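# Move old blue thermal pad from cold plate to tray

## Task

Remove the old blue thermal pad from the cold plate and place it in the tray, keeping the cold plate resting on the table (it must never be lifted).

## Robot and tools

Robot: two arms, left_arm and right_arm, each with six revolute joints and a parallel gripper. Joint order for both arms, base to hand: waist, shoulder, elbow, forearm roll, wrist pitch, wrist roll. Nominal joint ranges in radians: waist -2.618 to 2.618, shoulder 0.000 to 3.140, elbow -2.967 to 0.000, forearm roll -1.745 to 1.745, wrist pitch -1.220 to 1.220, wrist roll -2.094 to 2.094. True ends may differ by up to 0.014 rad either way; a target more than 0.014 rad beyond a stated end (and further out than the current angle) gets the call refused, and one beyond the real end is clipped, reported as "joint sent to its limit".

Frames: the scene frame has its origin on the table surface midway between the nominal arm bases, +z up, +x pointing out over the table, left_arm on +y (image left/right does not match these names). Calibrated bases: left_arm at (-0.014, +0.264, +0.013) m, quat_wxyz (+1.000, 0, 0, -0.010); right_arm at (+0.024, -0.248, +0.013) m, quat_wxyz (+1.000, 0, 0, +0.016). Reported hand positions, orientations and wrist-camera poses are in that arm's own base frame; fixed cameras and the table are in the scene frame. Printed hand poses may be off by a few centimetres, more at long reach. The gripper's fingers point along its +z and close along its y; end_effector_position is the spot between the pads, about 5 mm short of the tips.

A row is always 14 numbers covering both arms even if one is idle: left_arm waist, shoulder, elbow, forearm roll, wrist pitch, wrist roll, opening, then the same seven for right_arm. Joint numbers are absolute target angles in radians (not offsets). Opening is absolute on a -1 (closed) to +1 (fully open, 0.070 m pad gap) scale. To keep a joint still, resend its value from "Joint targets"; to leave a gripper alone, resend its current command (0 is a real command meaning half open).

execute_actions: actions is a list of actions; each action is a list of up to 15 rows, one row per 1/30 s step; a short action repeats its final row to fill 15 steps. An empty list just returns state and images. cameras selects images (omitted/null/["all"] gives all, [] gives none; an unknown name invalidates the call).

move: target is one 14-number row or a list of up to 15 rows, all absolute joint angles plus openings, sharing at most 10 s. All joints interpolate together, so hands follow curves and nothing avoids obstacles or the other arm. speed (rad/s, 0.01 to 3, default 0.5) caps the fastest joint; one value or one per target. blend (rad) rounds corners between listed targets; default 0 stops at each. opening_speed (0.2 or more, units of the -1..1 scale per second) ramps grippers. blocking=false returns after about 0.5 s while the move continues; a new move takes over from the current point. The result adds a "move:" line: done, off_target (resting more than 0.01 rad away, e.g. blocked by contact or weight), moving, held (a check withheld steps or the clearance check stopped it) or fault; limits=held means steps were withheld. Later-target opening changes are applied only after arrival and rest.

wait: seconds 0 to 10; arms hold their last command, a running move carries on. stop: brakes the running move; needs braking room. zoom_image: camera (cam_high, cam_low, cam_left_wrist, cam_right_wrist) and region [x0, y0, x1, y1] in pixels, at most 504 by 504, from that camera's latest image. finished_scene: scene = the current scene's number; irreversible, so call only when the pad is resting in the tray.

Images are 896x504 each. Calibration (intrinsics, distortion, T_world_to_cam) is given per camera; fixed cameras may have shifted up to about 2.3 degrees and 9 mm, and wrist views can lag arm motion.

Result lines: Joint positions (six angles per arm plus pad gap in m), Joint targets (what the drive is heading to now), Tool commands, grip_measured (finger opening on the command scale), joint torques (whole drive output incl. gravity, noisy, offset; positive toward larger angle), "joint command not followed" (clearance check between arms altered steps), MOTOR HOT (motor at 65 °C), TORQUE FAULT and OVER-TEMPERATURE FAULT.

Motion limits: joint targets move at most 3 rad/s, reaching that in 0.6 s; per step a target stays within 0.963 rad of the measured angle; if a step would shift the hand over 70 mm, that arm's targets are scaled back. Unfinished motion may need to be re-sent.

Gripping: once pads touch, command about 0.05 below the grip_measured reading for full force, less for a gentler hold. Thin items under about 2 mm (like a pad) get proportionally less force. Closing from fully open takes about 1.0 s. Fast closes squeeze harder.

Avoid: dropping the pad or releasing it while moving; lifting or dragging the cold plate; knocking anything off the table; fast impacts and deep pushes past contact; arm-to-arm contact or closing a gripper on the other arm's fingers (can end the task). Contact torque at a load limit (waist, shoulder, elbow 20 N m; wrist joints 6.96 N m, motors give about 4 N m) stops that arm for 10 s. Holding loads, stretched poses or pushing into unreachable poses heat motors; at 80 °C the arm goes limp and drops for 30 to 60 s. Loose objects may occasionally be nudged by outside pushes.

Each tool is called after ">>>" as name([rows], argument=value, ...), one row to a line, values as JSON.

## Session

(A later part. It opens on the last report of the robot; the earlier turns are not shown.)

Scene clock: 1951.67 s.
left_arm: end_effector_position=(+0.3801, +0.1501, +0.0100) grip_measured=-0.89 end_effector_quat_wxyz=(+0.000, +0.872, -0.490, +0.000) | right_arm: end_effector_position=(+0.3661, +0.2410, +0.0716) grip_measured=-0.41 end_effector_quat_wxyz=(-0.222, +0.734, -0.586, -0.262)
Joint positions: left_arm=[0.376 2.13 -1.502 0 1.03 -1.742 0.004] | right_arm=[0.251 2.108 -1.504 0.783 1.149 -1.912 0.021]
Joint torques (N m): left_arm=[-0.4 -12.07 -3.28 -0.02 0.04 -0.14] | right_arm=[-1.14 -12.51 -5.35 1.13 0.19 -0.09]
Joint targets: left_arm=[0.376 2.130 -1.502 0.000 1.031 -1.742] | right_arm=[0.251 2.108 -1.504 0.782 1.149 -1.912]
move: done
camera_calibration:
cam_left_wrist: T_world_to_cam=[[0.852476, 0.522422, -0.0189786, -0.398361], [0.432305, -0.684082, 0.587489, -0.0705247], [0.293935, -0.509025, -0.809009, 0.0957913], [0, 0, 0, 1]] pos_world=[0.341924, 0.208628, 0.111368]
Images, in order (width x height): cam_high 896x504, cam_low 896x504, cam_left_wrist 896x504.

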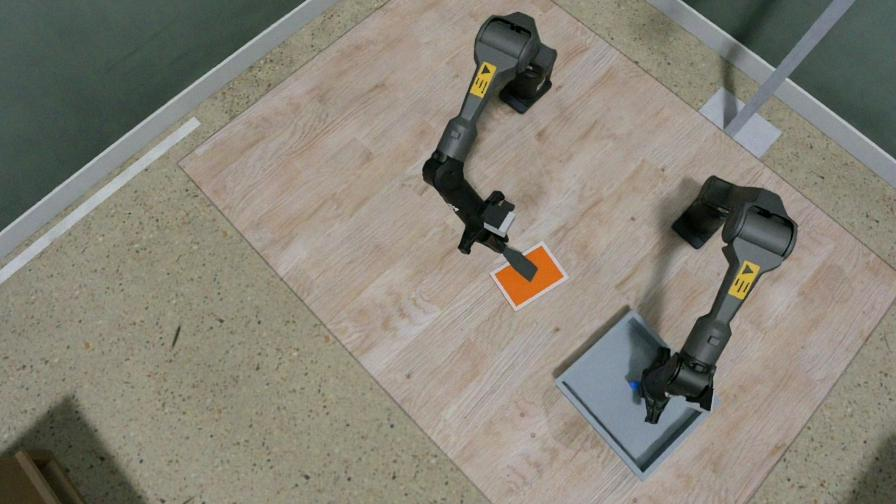

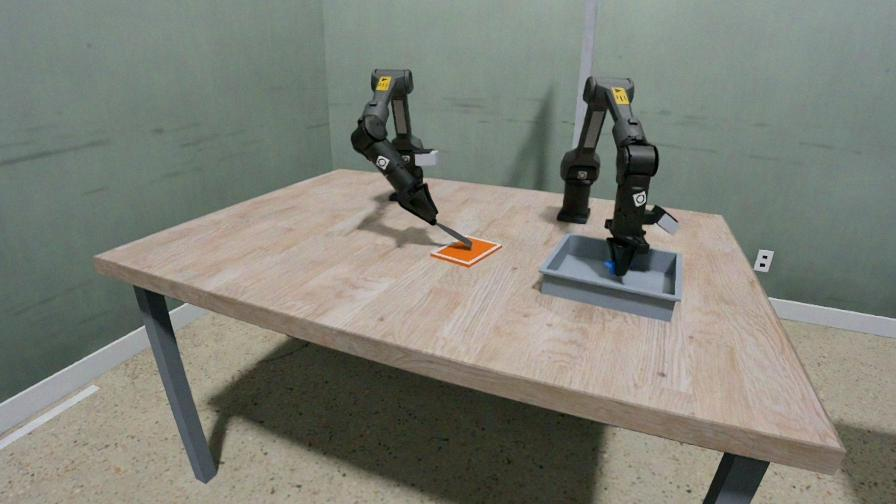

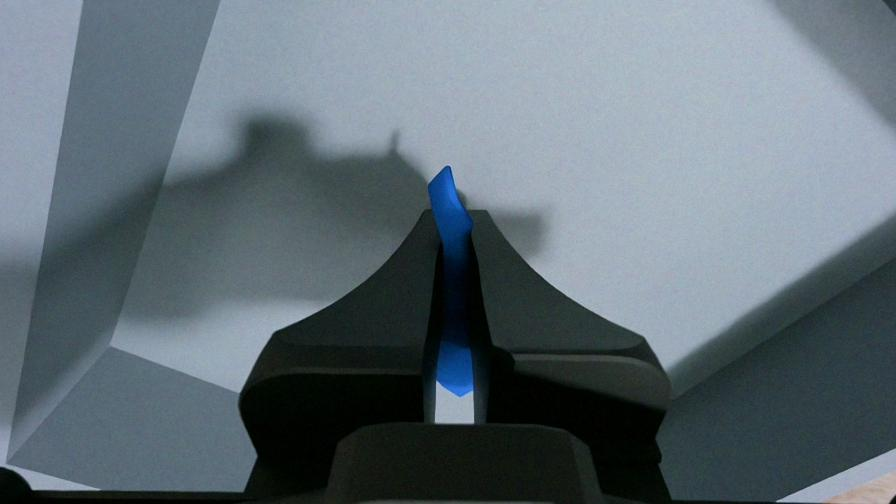

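>>> move(target=[0.3757, 2.1448, -1.4857, 0.0, 0.999, -1.7417, -1.0, 0.2508, 2.108, -1.5041, 0.7822, 1.1491, -1.912, -0.6], speed=0.05, cameras=["cam_left_wrist"])

Scene clock: 1955.57 s.
left_arm: end_effector_position=(+0.3799, +0.1500, +0.0001) grip_measured=-0.89 end_effector_quat_wxyz=(+0.000, +0.872, -0.490, +0.000) | right_arm: end_effector_position=(+0.3661, +0.2410, +0.0716) grip_measured=-0.41 end_effector_quat_wxyz=(-0.222, +0.734, -0.586, -0.262)
Joint positions: left_arm=[0.376 2.145 -1.486 0 0.999 -1.742 0.004] | right_arm=[0.251 2.108 -1.504 0.783 1.149 -1.912 0.021]
Joint torques (N m): left_arm=[-0.45 -11.84 -2.96 0 0.01 -0.19] | right_arm=[-1.13 -12.58 -5.32 1.12 0.2 -0.09]
Joint targets: left_arm=[0.376 2.145 -1.486 0.000 0.999 -1.742] | right_arm=[0.251 2.108 -1.504 0.782 1.149 -1.912]
move: done
camera_calibration:
cam_left_wrist: T_world_to_cam=[[0.852474, 0.522431, -0.0188183, -0.398341], [0.432221, -0.684112, 0.587516, -0.064717], [0.294063, -0.508976, -0.808993, 0.0878151], [0, 0, 0, 1]] pos_world=[0.341724, 0.208528, 0.101568]
Images, in order (width x height): cam_left_wrist 896x504.

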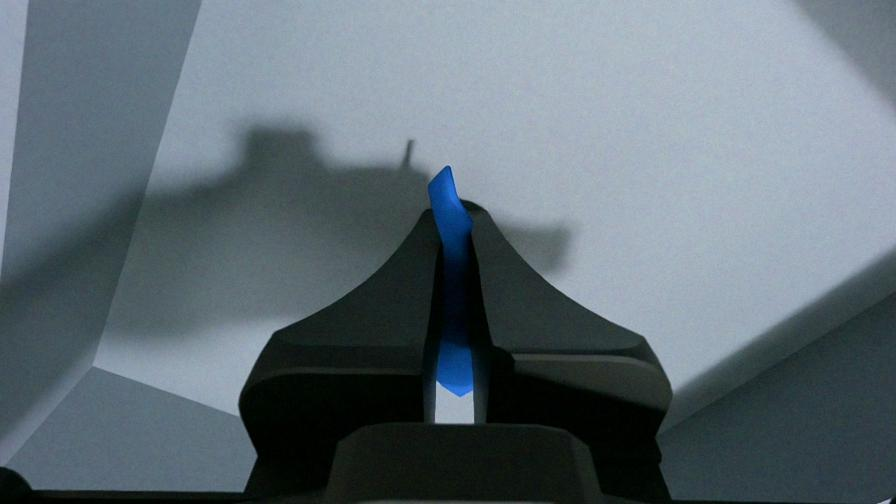

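Now open gently to release.

>>> move(target=[0.3757, 2.1448, -1.4857, 0.0, 0.999, -1.7417, -0.5, 0.2508, 2.108, -1.5041, 0.7822, 1.1491, -1.912, -0.6], speed=0.05, opening_speed=0.4, cameras=["cam_left_wrist", "cam_low"])

Scene clock: 1960.93 s.
left_arm: end_effector_position=(+0.3799, +0.1500, +0.0001) grip_measured=-0.50 end_effector_quat_wxyz=(+0.000, +0.872, -0.490, +0.000) | right_arm: end_effector_position=(+0.3661, +0.2410, +0.0716) grip_measured=-0.41 end_effector_quat_wxyz=(-0.222, +0.734, -0.586, -0.262)
Joint positions: left_arm=[0.376 2.145 -1.486 0 0.999 -1.742 0.018] | right_arm=[0.251 2.108 -1.504 0.783 1.149 -1.912 0.021]
Joint torques (N m): left_arm=[-0.31 -14.21 -4.14 0.01 -0.02 -0.23] | right_arm=[-1.12 -12.66 -5.27 1.1 0.21 -0.09]
Joint targets: left_arm=[0.376 2.145 -1.486 0.000 0.999 -1.742] | right_arm=[0.251 2.108 -1.504 0.782 1.149 -1.912]
move: done
camera_calibration:
cam_left_wrist: T_world_to_cam=[[0.852474, 0.522431, -0.0188183, -0.398341], [0.432221, -0.684112, 0.587516, -0.064717], [0.294063, -0.508976, -0.808993, 0.0878151], [0, 0, 0, 1]] pos_world=[0.341724, 0.208528, 0.101568]
Images, in order (width x height): cam_low 896x504, cam_left_wrist 896x504.

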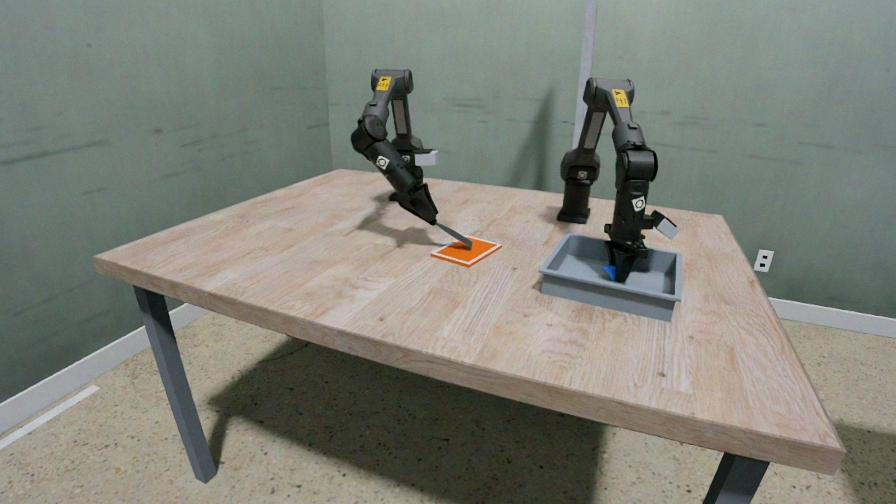

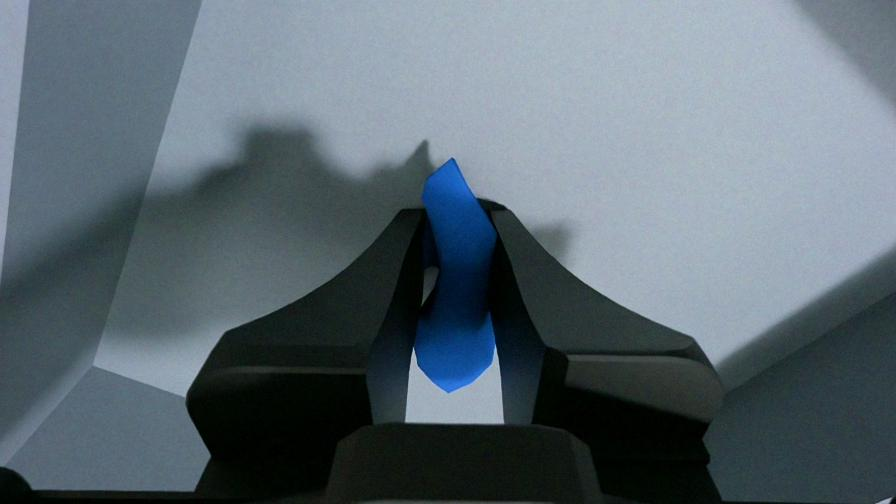

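>>> move(target=[0.3757, 2.1448, -1.4857, 0.0, 0.999, -1.7417, 0.95, 0.2508, 2.108, -1.5041, 0.7822, 1.1491, -1.912, -0.6], speed=0.05, opening_speed=0.6, cameras=["cam_left_wrist", "cam_low"])

Scene clock: 1966.77 s.
left_arm: end_effector_position=(+0.3799, +0.1500, +0.0001) grip_measured=+0.95 end_effector_quat_wxyz=(+0.000, +0.872, -0.490, +0.000) | right_arm: end_effector_position=(+0.3661, +0.2410, +0.0716) grip_measured=-0.41 end_effector_quat_wxyz=(-0.222, +0.734, -0.586, -0.262)
Joint positions: left_arm=[0.376 2.145 -1.486 0 0.999 -1.742 0.068] | right_arm=[0.251 2.108 -1.504 0.783 1.149 -1.912 0.021]
Joint torques (N m): left_arm=[-0.2 -14.03 -4.11 0.02 -0.07 -0.22] | right_arm=[-1.11 -12.75 -5.23 1.08 0.23 -0.09]
Joint targets: left_arm=[0.376 2.145 -1.486 0.000 0.999 -1.742] | right_arm=[0.251 2.108 -1.504 0.782 1.149 -1.912]
move: done
camera_calibration:
cam_left_wrist: T_world_to_cam=[[0.852474, 0.522431, -0.0188183, -0.398341], [0.432221, -0.684112, 0.587516, -0.064717], [0.294063, -0.508976, -0.808993, 0.0878151], [0, 0, 0, 1]] pos_world=[0.341724, 0.208528, 0.101568]
Images, in order (width x height): cam_low 896x504, cam_left_wrist 896x504.

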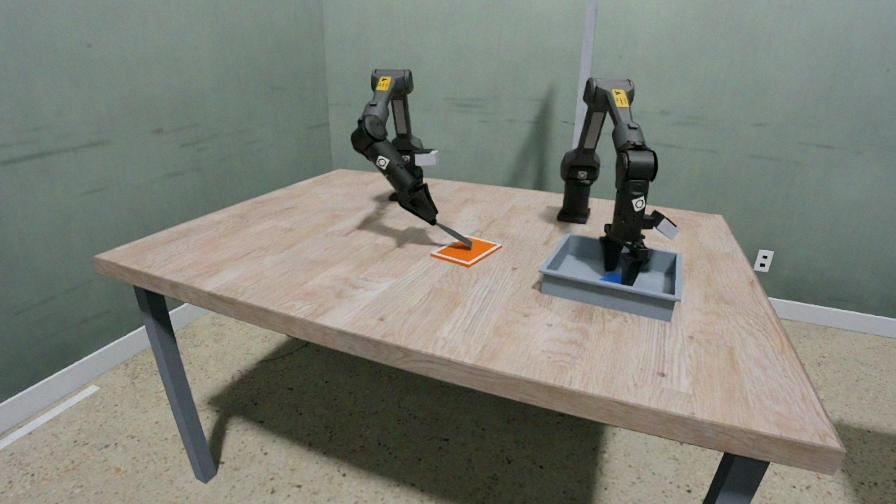

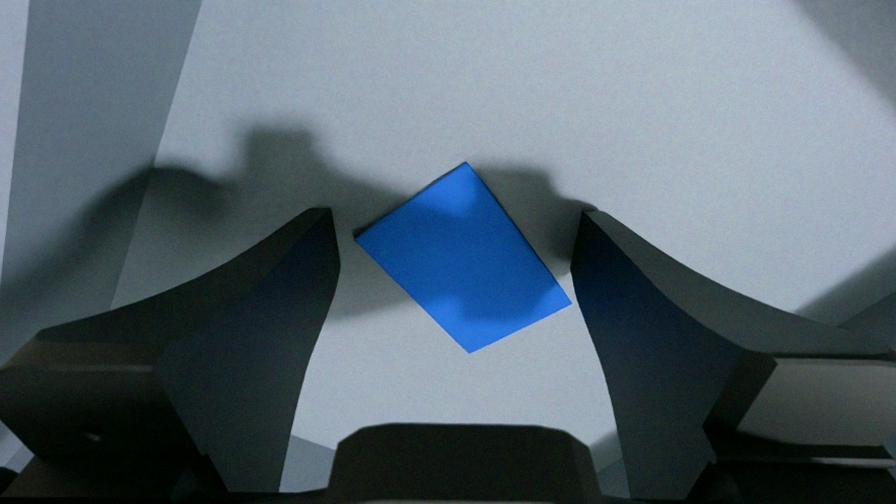

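>>> move([
  [0.3757, 2.0732, -1.5754, 0.0, 1.1603, -1.7417, 0.95, 0.2508, 2.0364, -1.6337, 0.78, 1.1, -1.95, -0.6],
  [0.3757, 1.8351, -1.374, 0.0, 0.9352, -1.7417, 0.95, -0.1, 2.1809, -1.5555, 1.0635, 0.9179, -1.7731, -0.6],
], speed=[0.15, 0.3], blend=0.02)

Scene clock: 2012.20 s.
left_arm: end_effector_position=(+0.3810, +0.1505, +0.1006) grip_measured=+0.95 end_effector_quat_wxyz=(-0.102, +0.864, -0.485, +0.083) | right_arm: end_effector_position=(+0.5048, +0.1037, +0.0794) grip_measured=-0.41 end_effector_quat_wxyz=(+0.367, -0.447, +0.789, +0.209)
Joint positions: left_arm=[0.376 1.833 -1.373 0 0.935 -1.742 0.068] | right_arm=[-0.101 2.182 -1.555 1.064 0.917 -1.772 0.021]
Joint torques (N m): left_arm=[0.34 -8.89 -4.09 0.14 -0.31 -0.22] | right_arm=[-0.23 -13.71 -5.78 0.81 0.32 -0.1]
Joint targets: left_arm=[0.376 1.835 -1.374 0.000 0.935 -1.742] | right_arm=[-0.100 2.181 -1.555 1.063 0.918 -1.773]
move: done
camera_calibration:
cam_left_wrist: T_world_to_cam=[[0.825543, 0.511876, 0.237614, -0.411593], [0.285533, -0.742042, 0.606502, -0.0611838], [0.486774, -0.432847, -0.758745, 0.0790984], [0, 0, 0, 1]] pos_world=[0.318755, 0.199521, 0.194924]
cam_right_wrist: T_world_to_cam=[[0.853276, -0.521392, 0.00835089, -0.378378], [-0.502655, -0.826664, -0.25291, 0.35944], [0.138769, 0.211605, -0.967454, 0.11067], [0, 0, 0, 1]] pos_world=[0.488178, 0.076435, 0.201134]

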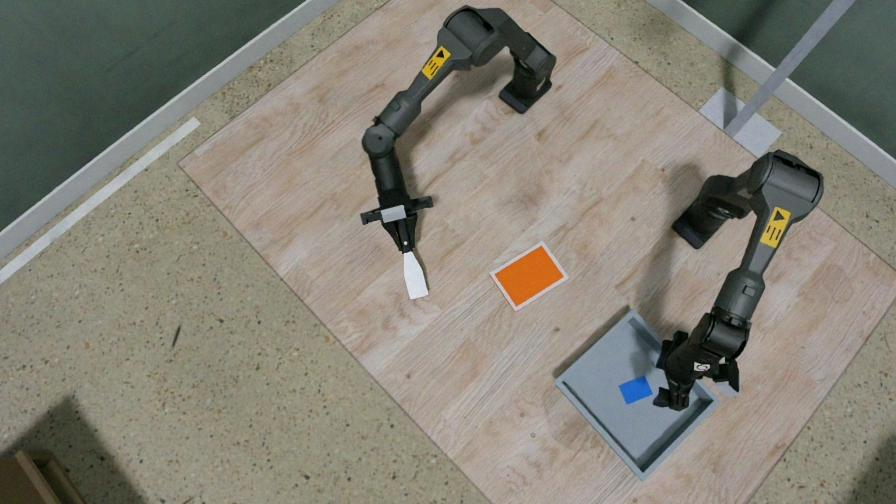

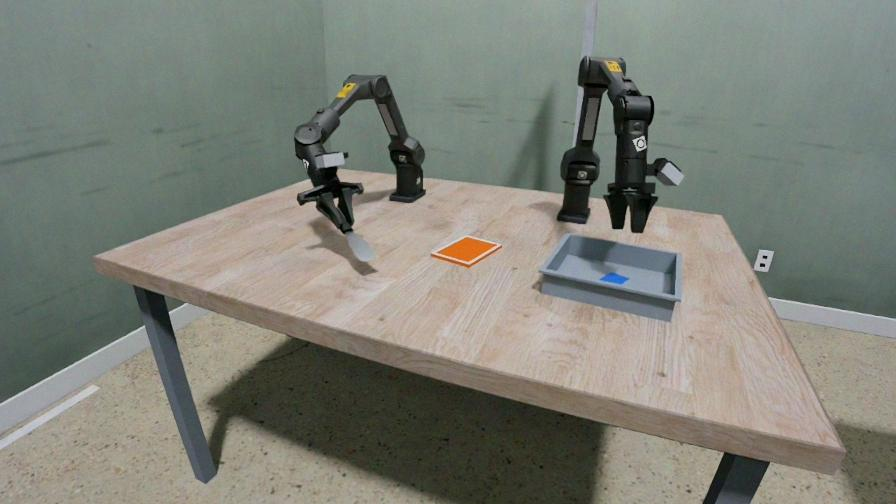

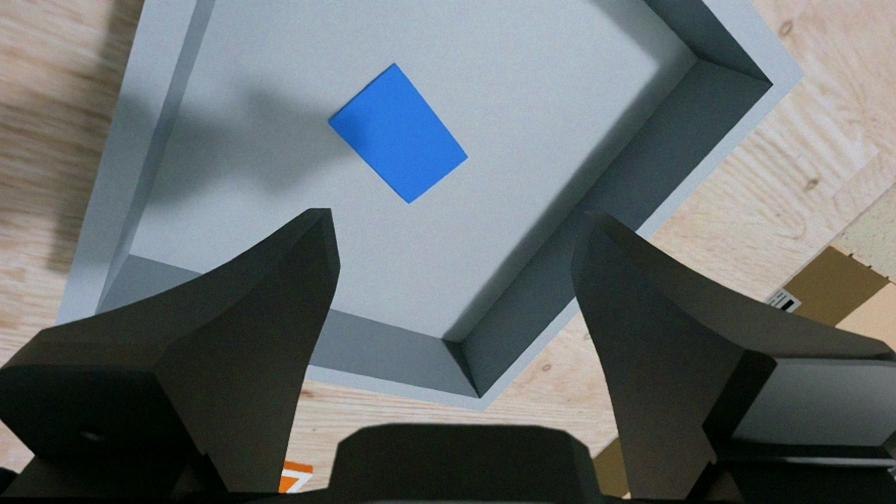

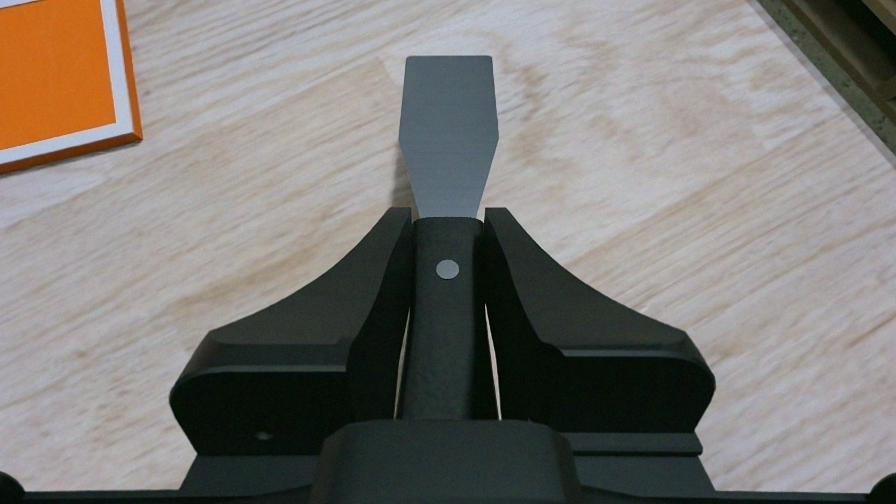

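>>> move(target=[0.3757, 1.8351, -1.374, 0.0, 0.9352, -1.7417, 0.95, -0.1, 2.2925, -1.4952, 1.1913, 0.8442, -1.9734, -0.6], speed=0.12, cameras=["cam_right_wrist", "cam_low"])

>>> zoom_image(camera="cam_low", region=[290, 160, 430, 290])

Scene clock: 2027.00 s.
left_arm: end_effector_position=(+0.3810, +0.1505, +0.0999) grip_measured=+0.95 end_effector_quat_wxyz=(-0.101, +0.865, -0.485, +0.082) | right_arm: end_effector_position=(+0.5046, +0.1042, +0.0199) grip_measured=-0.41 end_effector_quat_wxyz=(+0.367, -0.448, +0.788, +0.209)
Joint positions: left_arm=[0.376 1.835 -1.373 0 0.935 -1.742 0.068] | right_arm=[-0.1 2.293 -1.495 1.192 0.844 -1.974 0.021]
Joint torques (N m): left_arm=[0.5 -9.21 -4.56 0.17 -0.47 -0.21] | right_arm=[-0.08 -13.6 -4.66 0.72 0.37 0.11]
Joint targets: left_arm=[0.376 1.835 -1.374 0.000 0.935 -1.742] | right_arm=[-0.100 2.292 -1.495 1.191 0.844 -1.973]
move: done
camera_calibration:
cam_right_wrist: T_world_to_cam=[[0.85469, -0.519047, 0.0097645, -0.378428], [-0.500109, -0.82826, -0.252739, 0.343484], [0.139271, 0.21113, -0.967485, 0.0527415], [0, 0, 0, 1]] pos_world=[0.487873, 0.0769367, 0.141533]
Images, in order (width x height): cam_low 896x504, cam_right_wrist 896x504.

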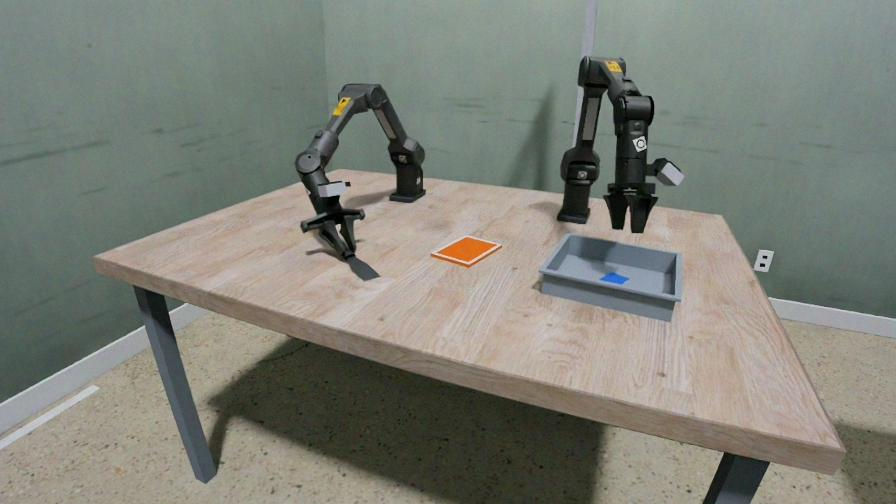

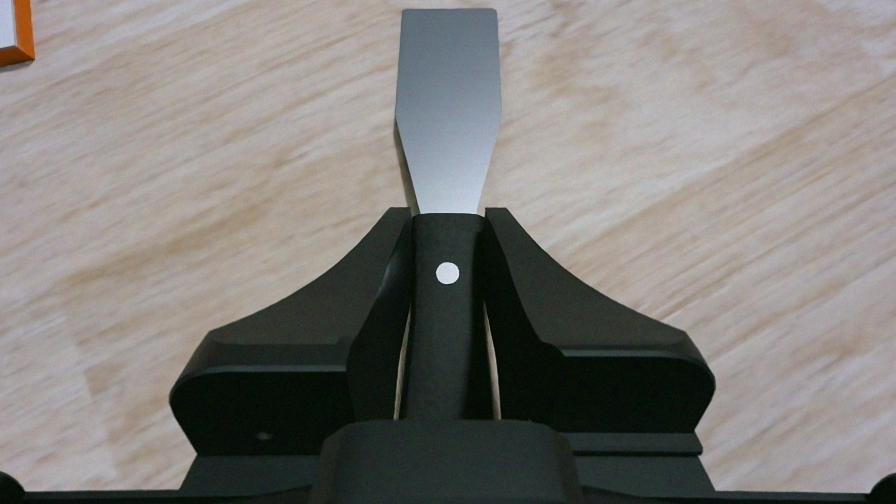

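Scaled by 3.600 from the camera's 896x504 image, which has a finer 1280x720 frame.

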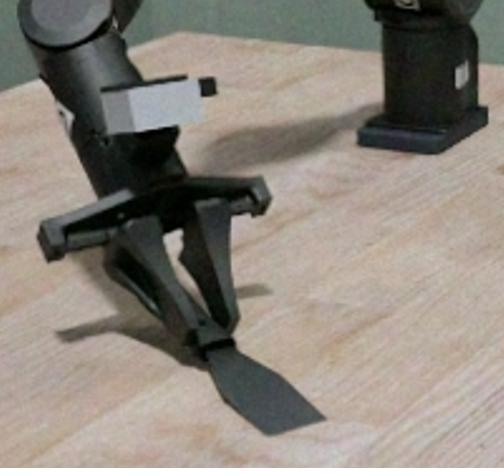

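>>> move(target=[0.3757, 1.8351, -1.374, 0.0, 0.9352, -1.7417, 0.95, -0.1, 2.3183, -1.4893, 1.2184, 0.8327, -2.014, -0.6], speed=0.05, cameras=["cam_right_wrist", "cam_low"])

>>> zoom_image(camera="cam_low", region=[290, 160, 430, 290])

Scene clock: 2033.87 s.
left_arm: end_effector_position=(+0.3810, +0.1505, +0.0999) grip_measured=+0.95 end_effector_quat_wxyz=(-0.101, +0.865, -0.485, +0.082) | right_arm: end_effector_position=(+0.5056, +0.1045, +0.0109) grip_measured=-0.41 end_effector_quat_wxyz=(+0.370, -0.448, +0.786, +0.209)
Joint positions: left_arm=[0.376 1.835 -1.373 0 0.935 -1.742 0.068] | right_arm=[-0.1 2.315 -1.491 1.221 0.835 -2.014 0.021]
Joint torques (N m): left_arm=[0.6 -9.37 -4.54 0.16 -0.5 -0.22] | right_arm=[-0.09 -7.06 -2.2 -0.25 -0.61 -0.04]
Joint targets: left_arm=[0.376 1.835 -1.374 0.000 0.935 -1.742] | right_arm=[-0.100 2.318 -1.489 1.218 0.833 -2.014]
move: done
camera_calibration:
cam_right_wrist: T_world_to_cam=[[0.854723, -0.518911, 0.0134197, -0.37904], [-0.498461, -0.827704, -0.257765, 0.341215], [0.144865, 0.213629, -0.966114, 0.0407719], [0, 0, 0, 1]] pos_world=[0.48815, 0.0770268, 0.13243]
Images, in order (width x height): cam_low 896x504, cam_right_wrist 896x504.

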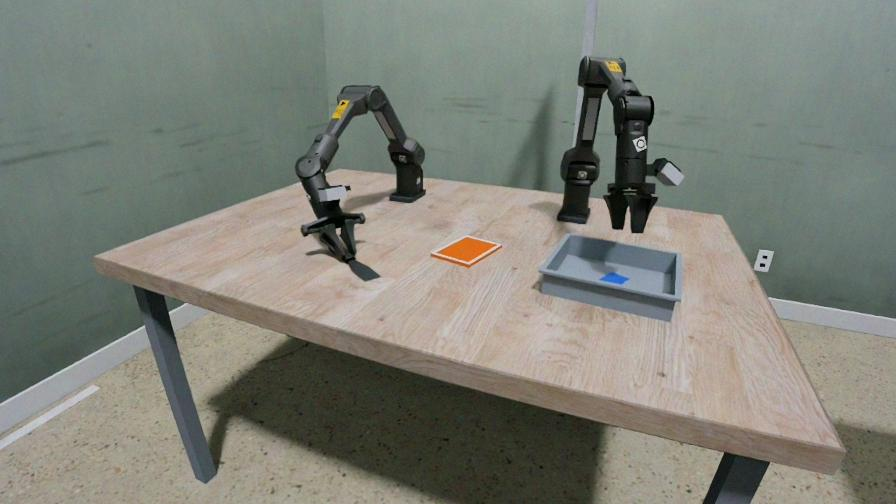

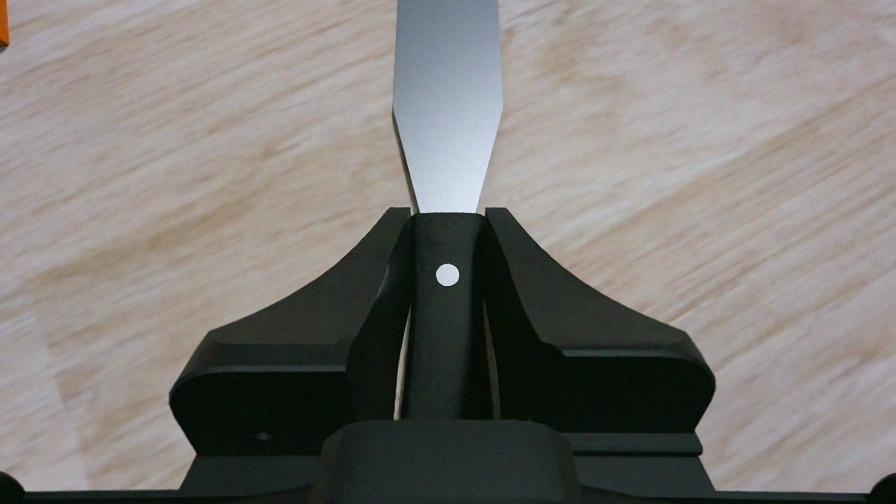

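Scaled by 3.600 from the camera's 896x504 image, which has a finer 1280x720 frame.

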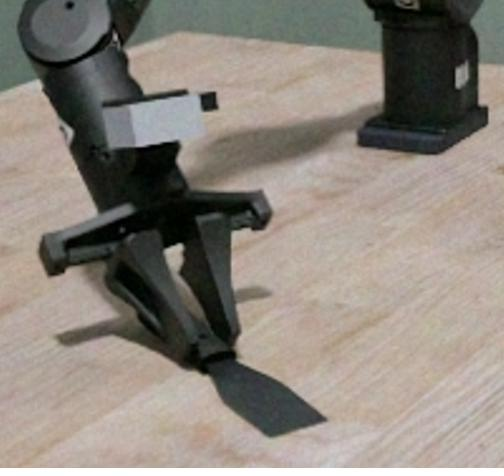

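>>> move([
  [0.3757, 1.8351, -1.374, 0.0, 0.9352, -1.7417, 0.95, -0.1, 2.3106, -1.4911, 1.2103, 0.8362, -2.0018, -0.6],
  [0.3757, 1.8351, -1.374, 0.0, 0.9352, -1.7417, 0.95, -0.1, 2.3106, -1.4911, 1.2103, 0.8362, -2.0018, 0.4],
], speed=0.05, opening_speed=0.5, cameras=["cam_right_wrist", "cam_low"])

>>> zoom_image(camera="cam_low", region=[290, 160, 430, 290])

Scene clock: 2044.97 s.
left_arm: end_effector_position=(+0.3810, +0.1505, +0.0999) grip_measured=+0.95 end_effector_quat_wxyz=(-0.101, +0.865, -0.485, +0.082) | right_arm: end_effector_position=(+0.5045, +0.1041, +0.0114) grip_measured=+0.40 end_effector_quat_wxyz=(+0.367, -0.448, +0.788, +0.209)
Joint positions: left_arm=[0.376 1.835 -1.373 0 0.935 -1.742 0.068] | right_arm=[-0.1 2.311 -1.49 1.21 0.836 -2.002 0.049]
Joint torques (N m): left_arm=[0.76 -9.59 -4.44 0.15 -0.47 -0.22] | right_arm=[-1.24 -13.79 -5.02 0.97 0.35 -0.1]
Joint targets: left_arm=[0.376 1.835 -1.374 0.000 0.935 -1.742] | right_arm=[-0.100 2.311 -1.491 1.210 0.836 -2.002]
move: done
camera_calibration:
cam_right_wrist: T_world_to_cam=[[0.854652, -0.519117, 0.00939048, -0.378187], [-0.500283, -0.828214, -0.252544, 0.341342], [0.138877, 0.21114, -0.96754, 0.0447303], [0, 0, 0, 1]] pos_world=[0.487774, 0.0769367, 0.133034]
Images, in order (width x height): cam_low 896x504, cam_right_wrist 896x504.

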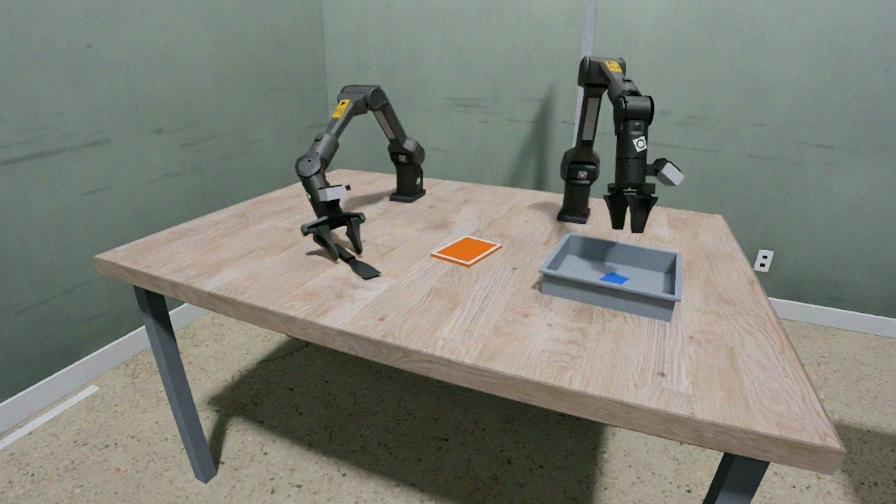

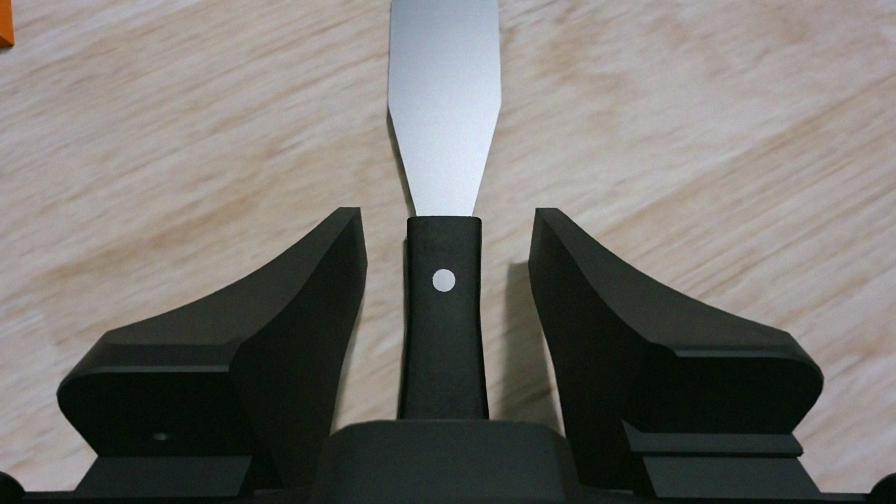

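Scaled by 3.600 from the camera's 896x504 image, which has a finer 1280x720 frame.

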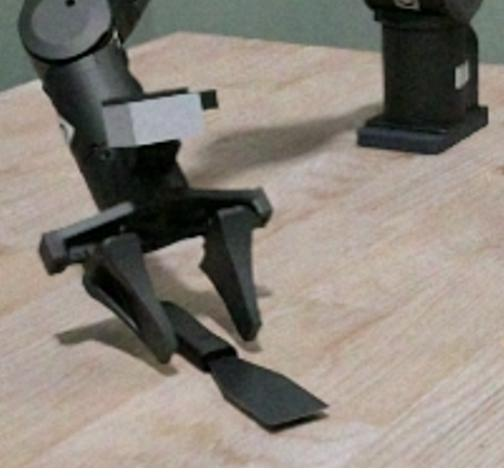

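>>> finished_scene(scene=1)

The scene is finished: the task was done.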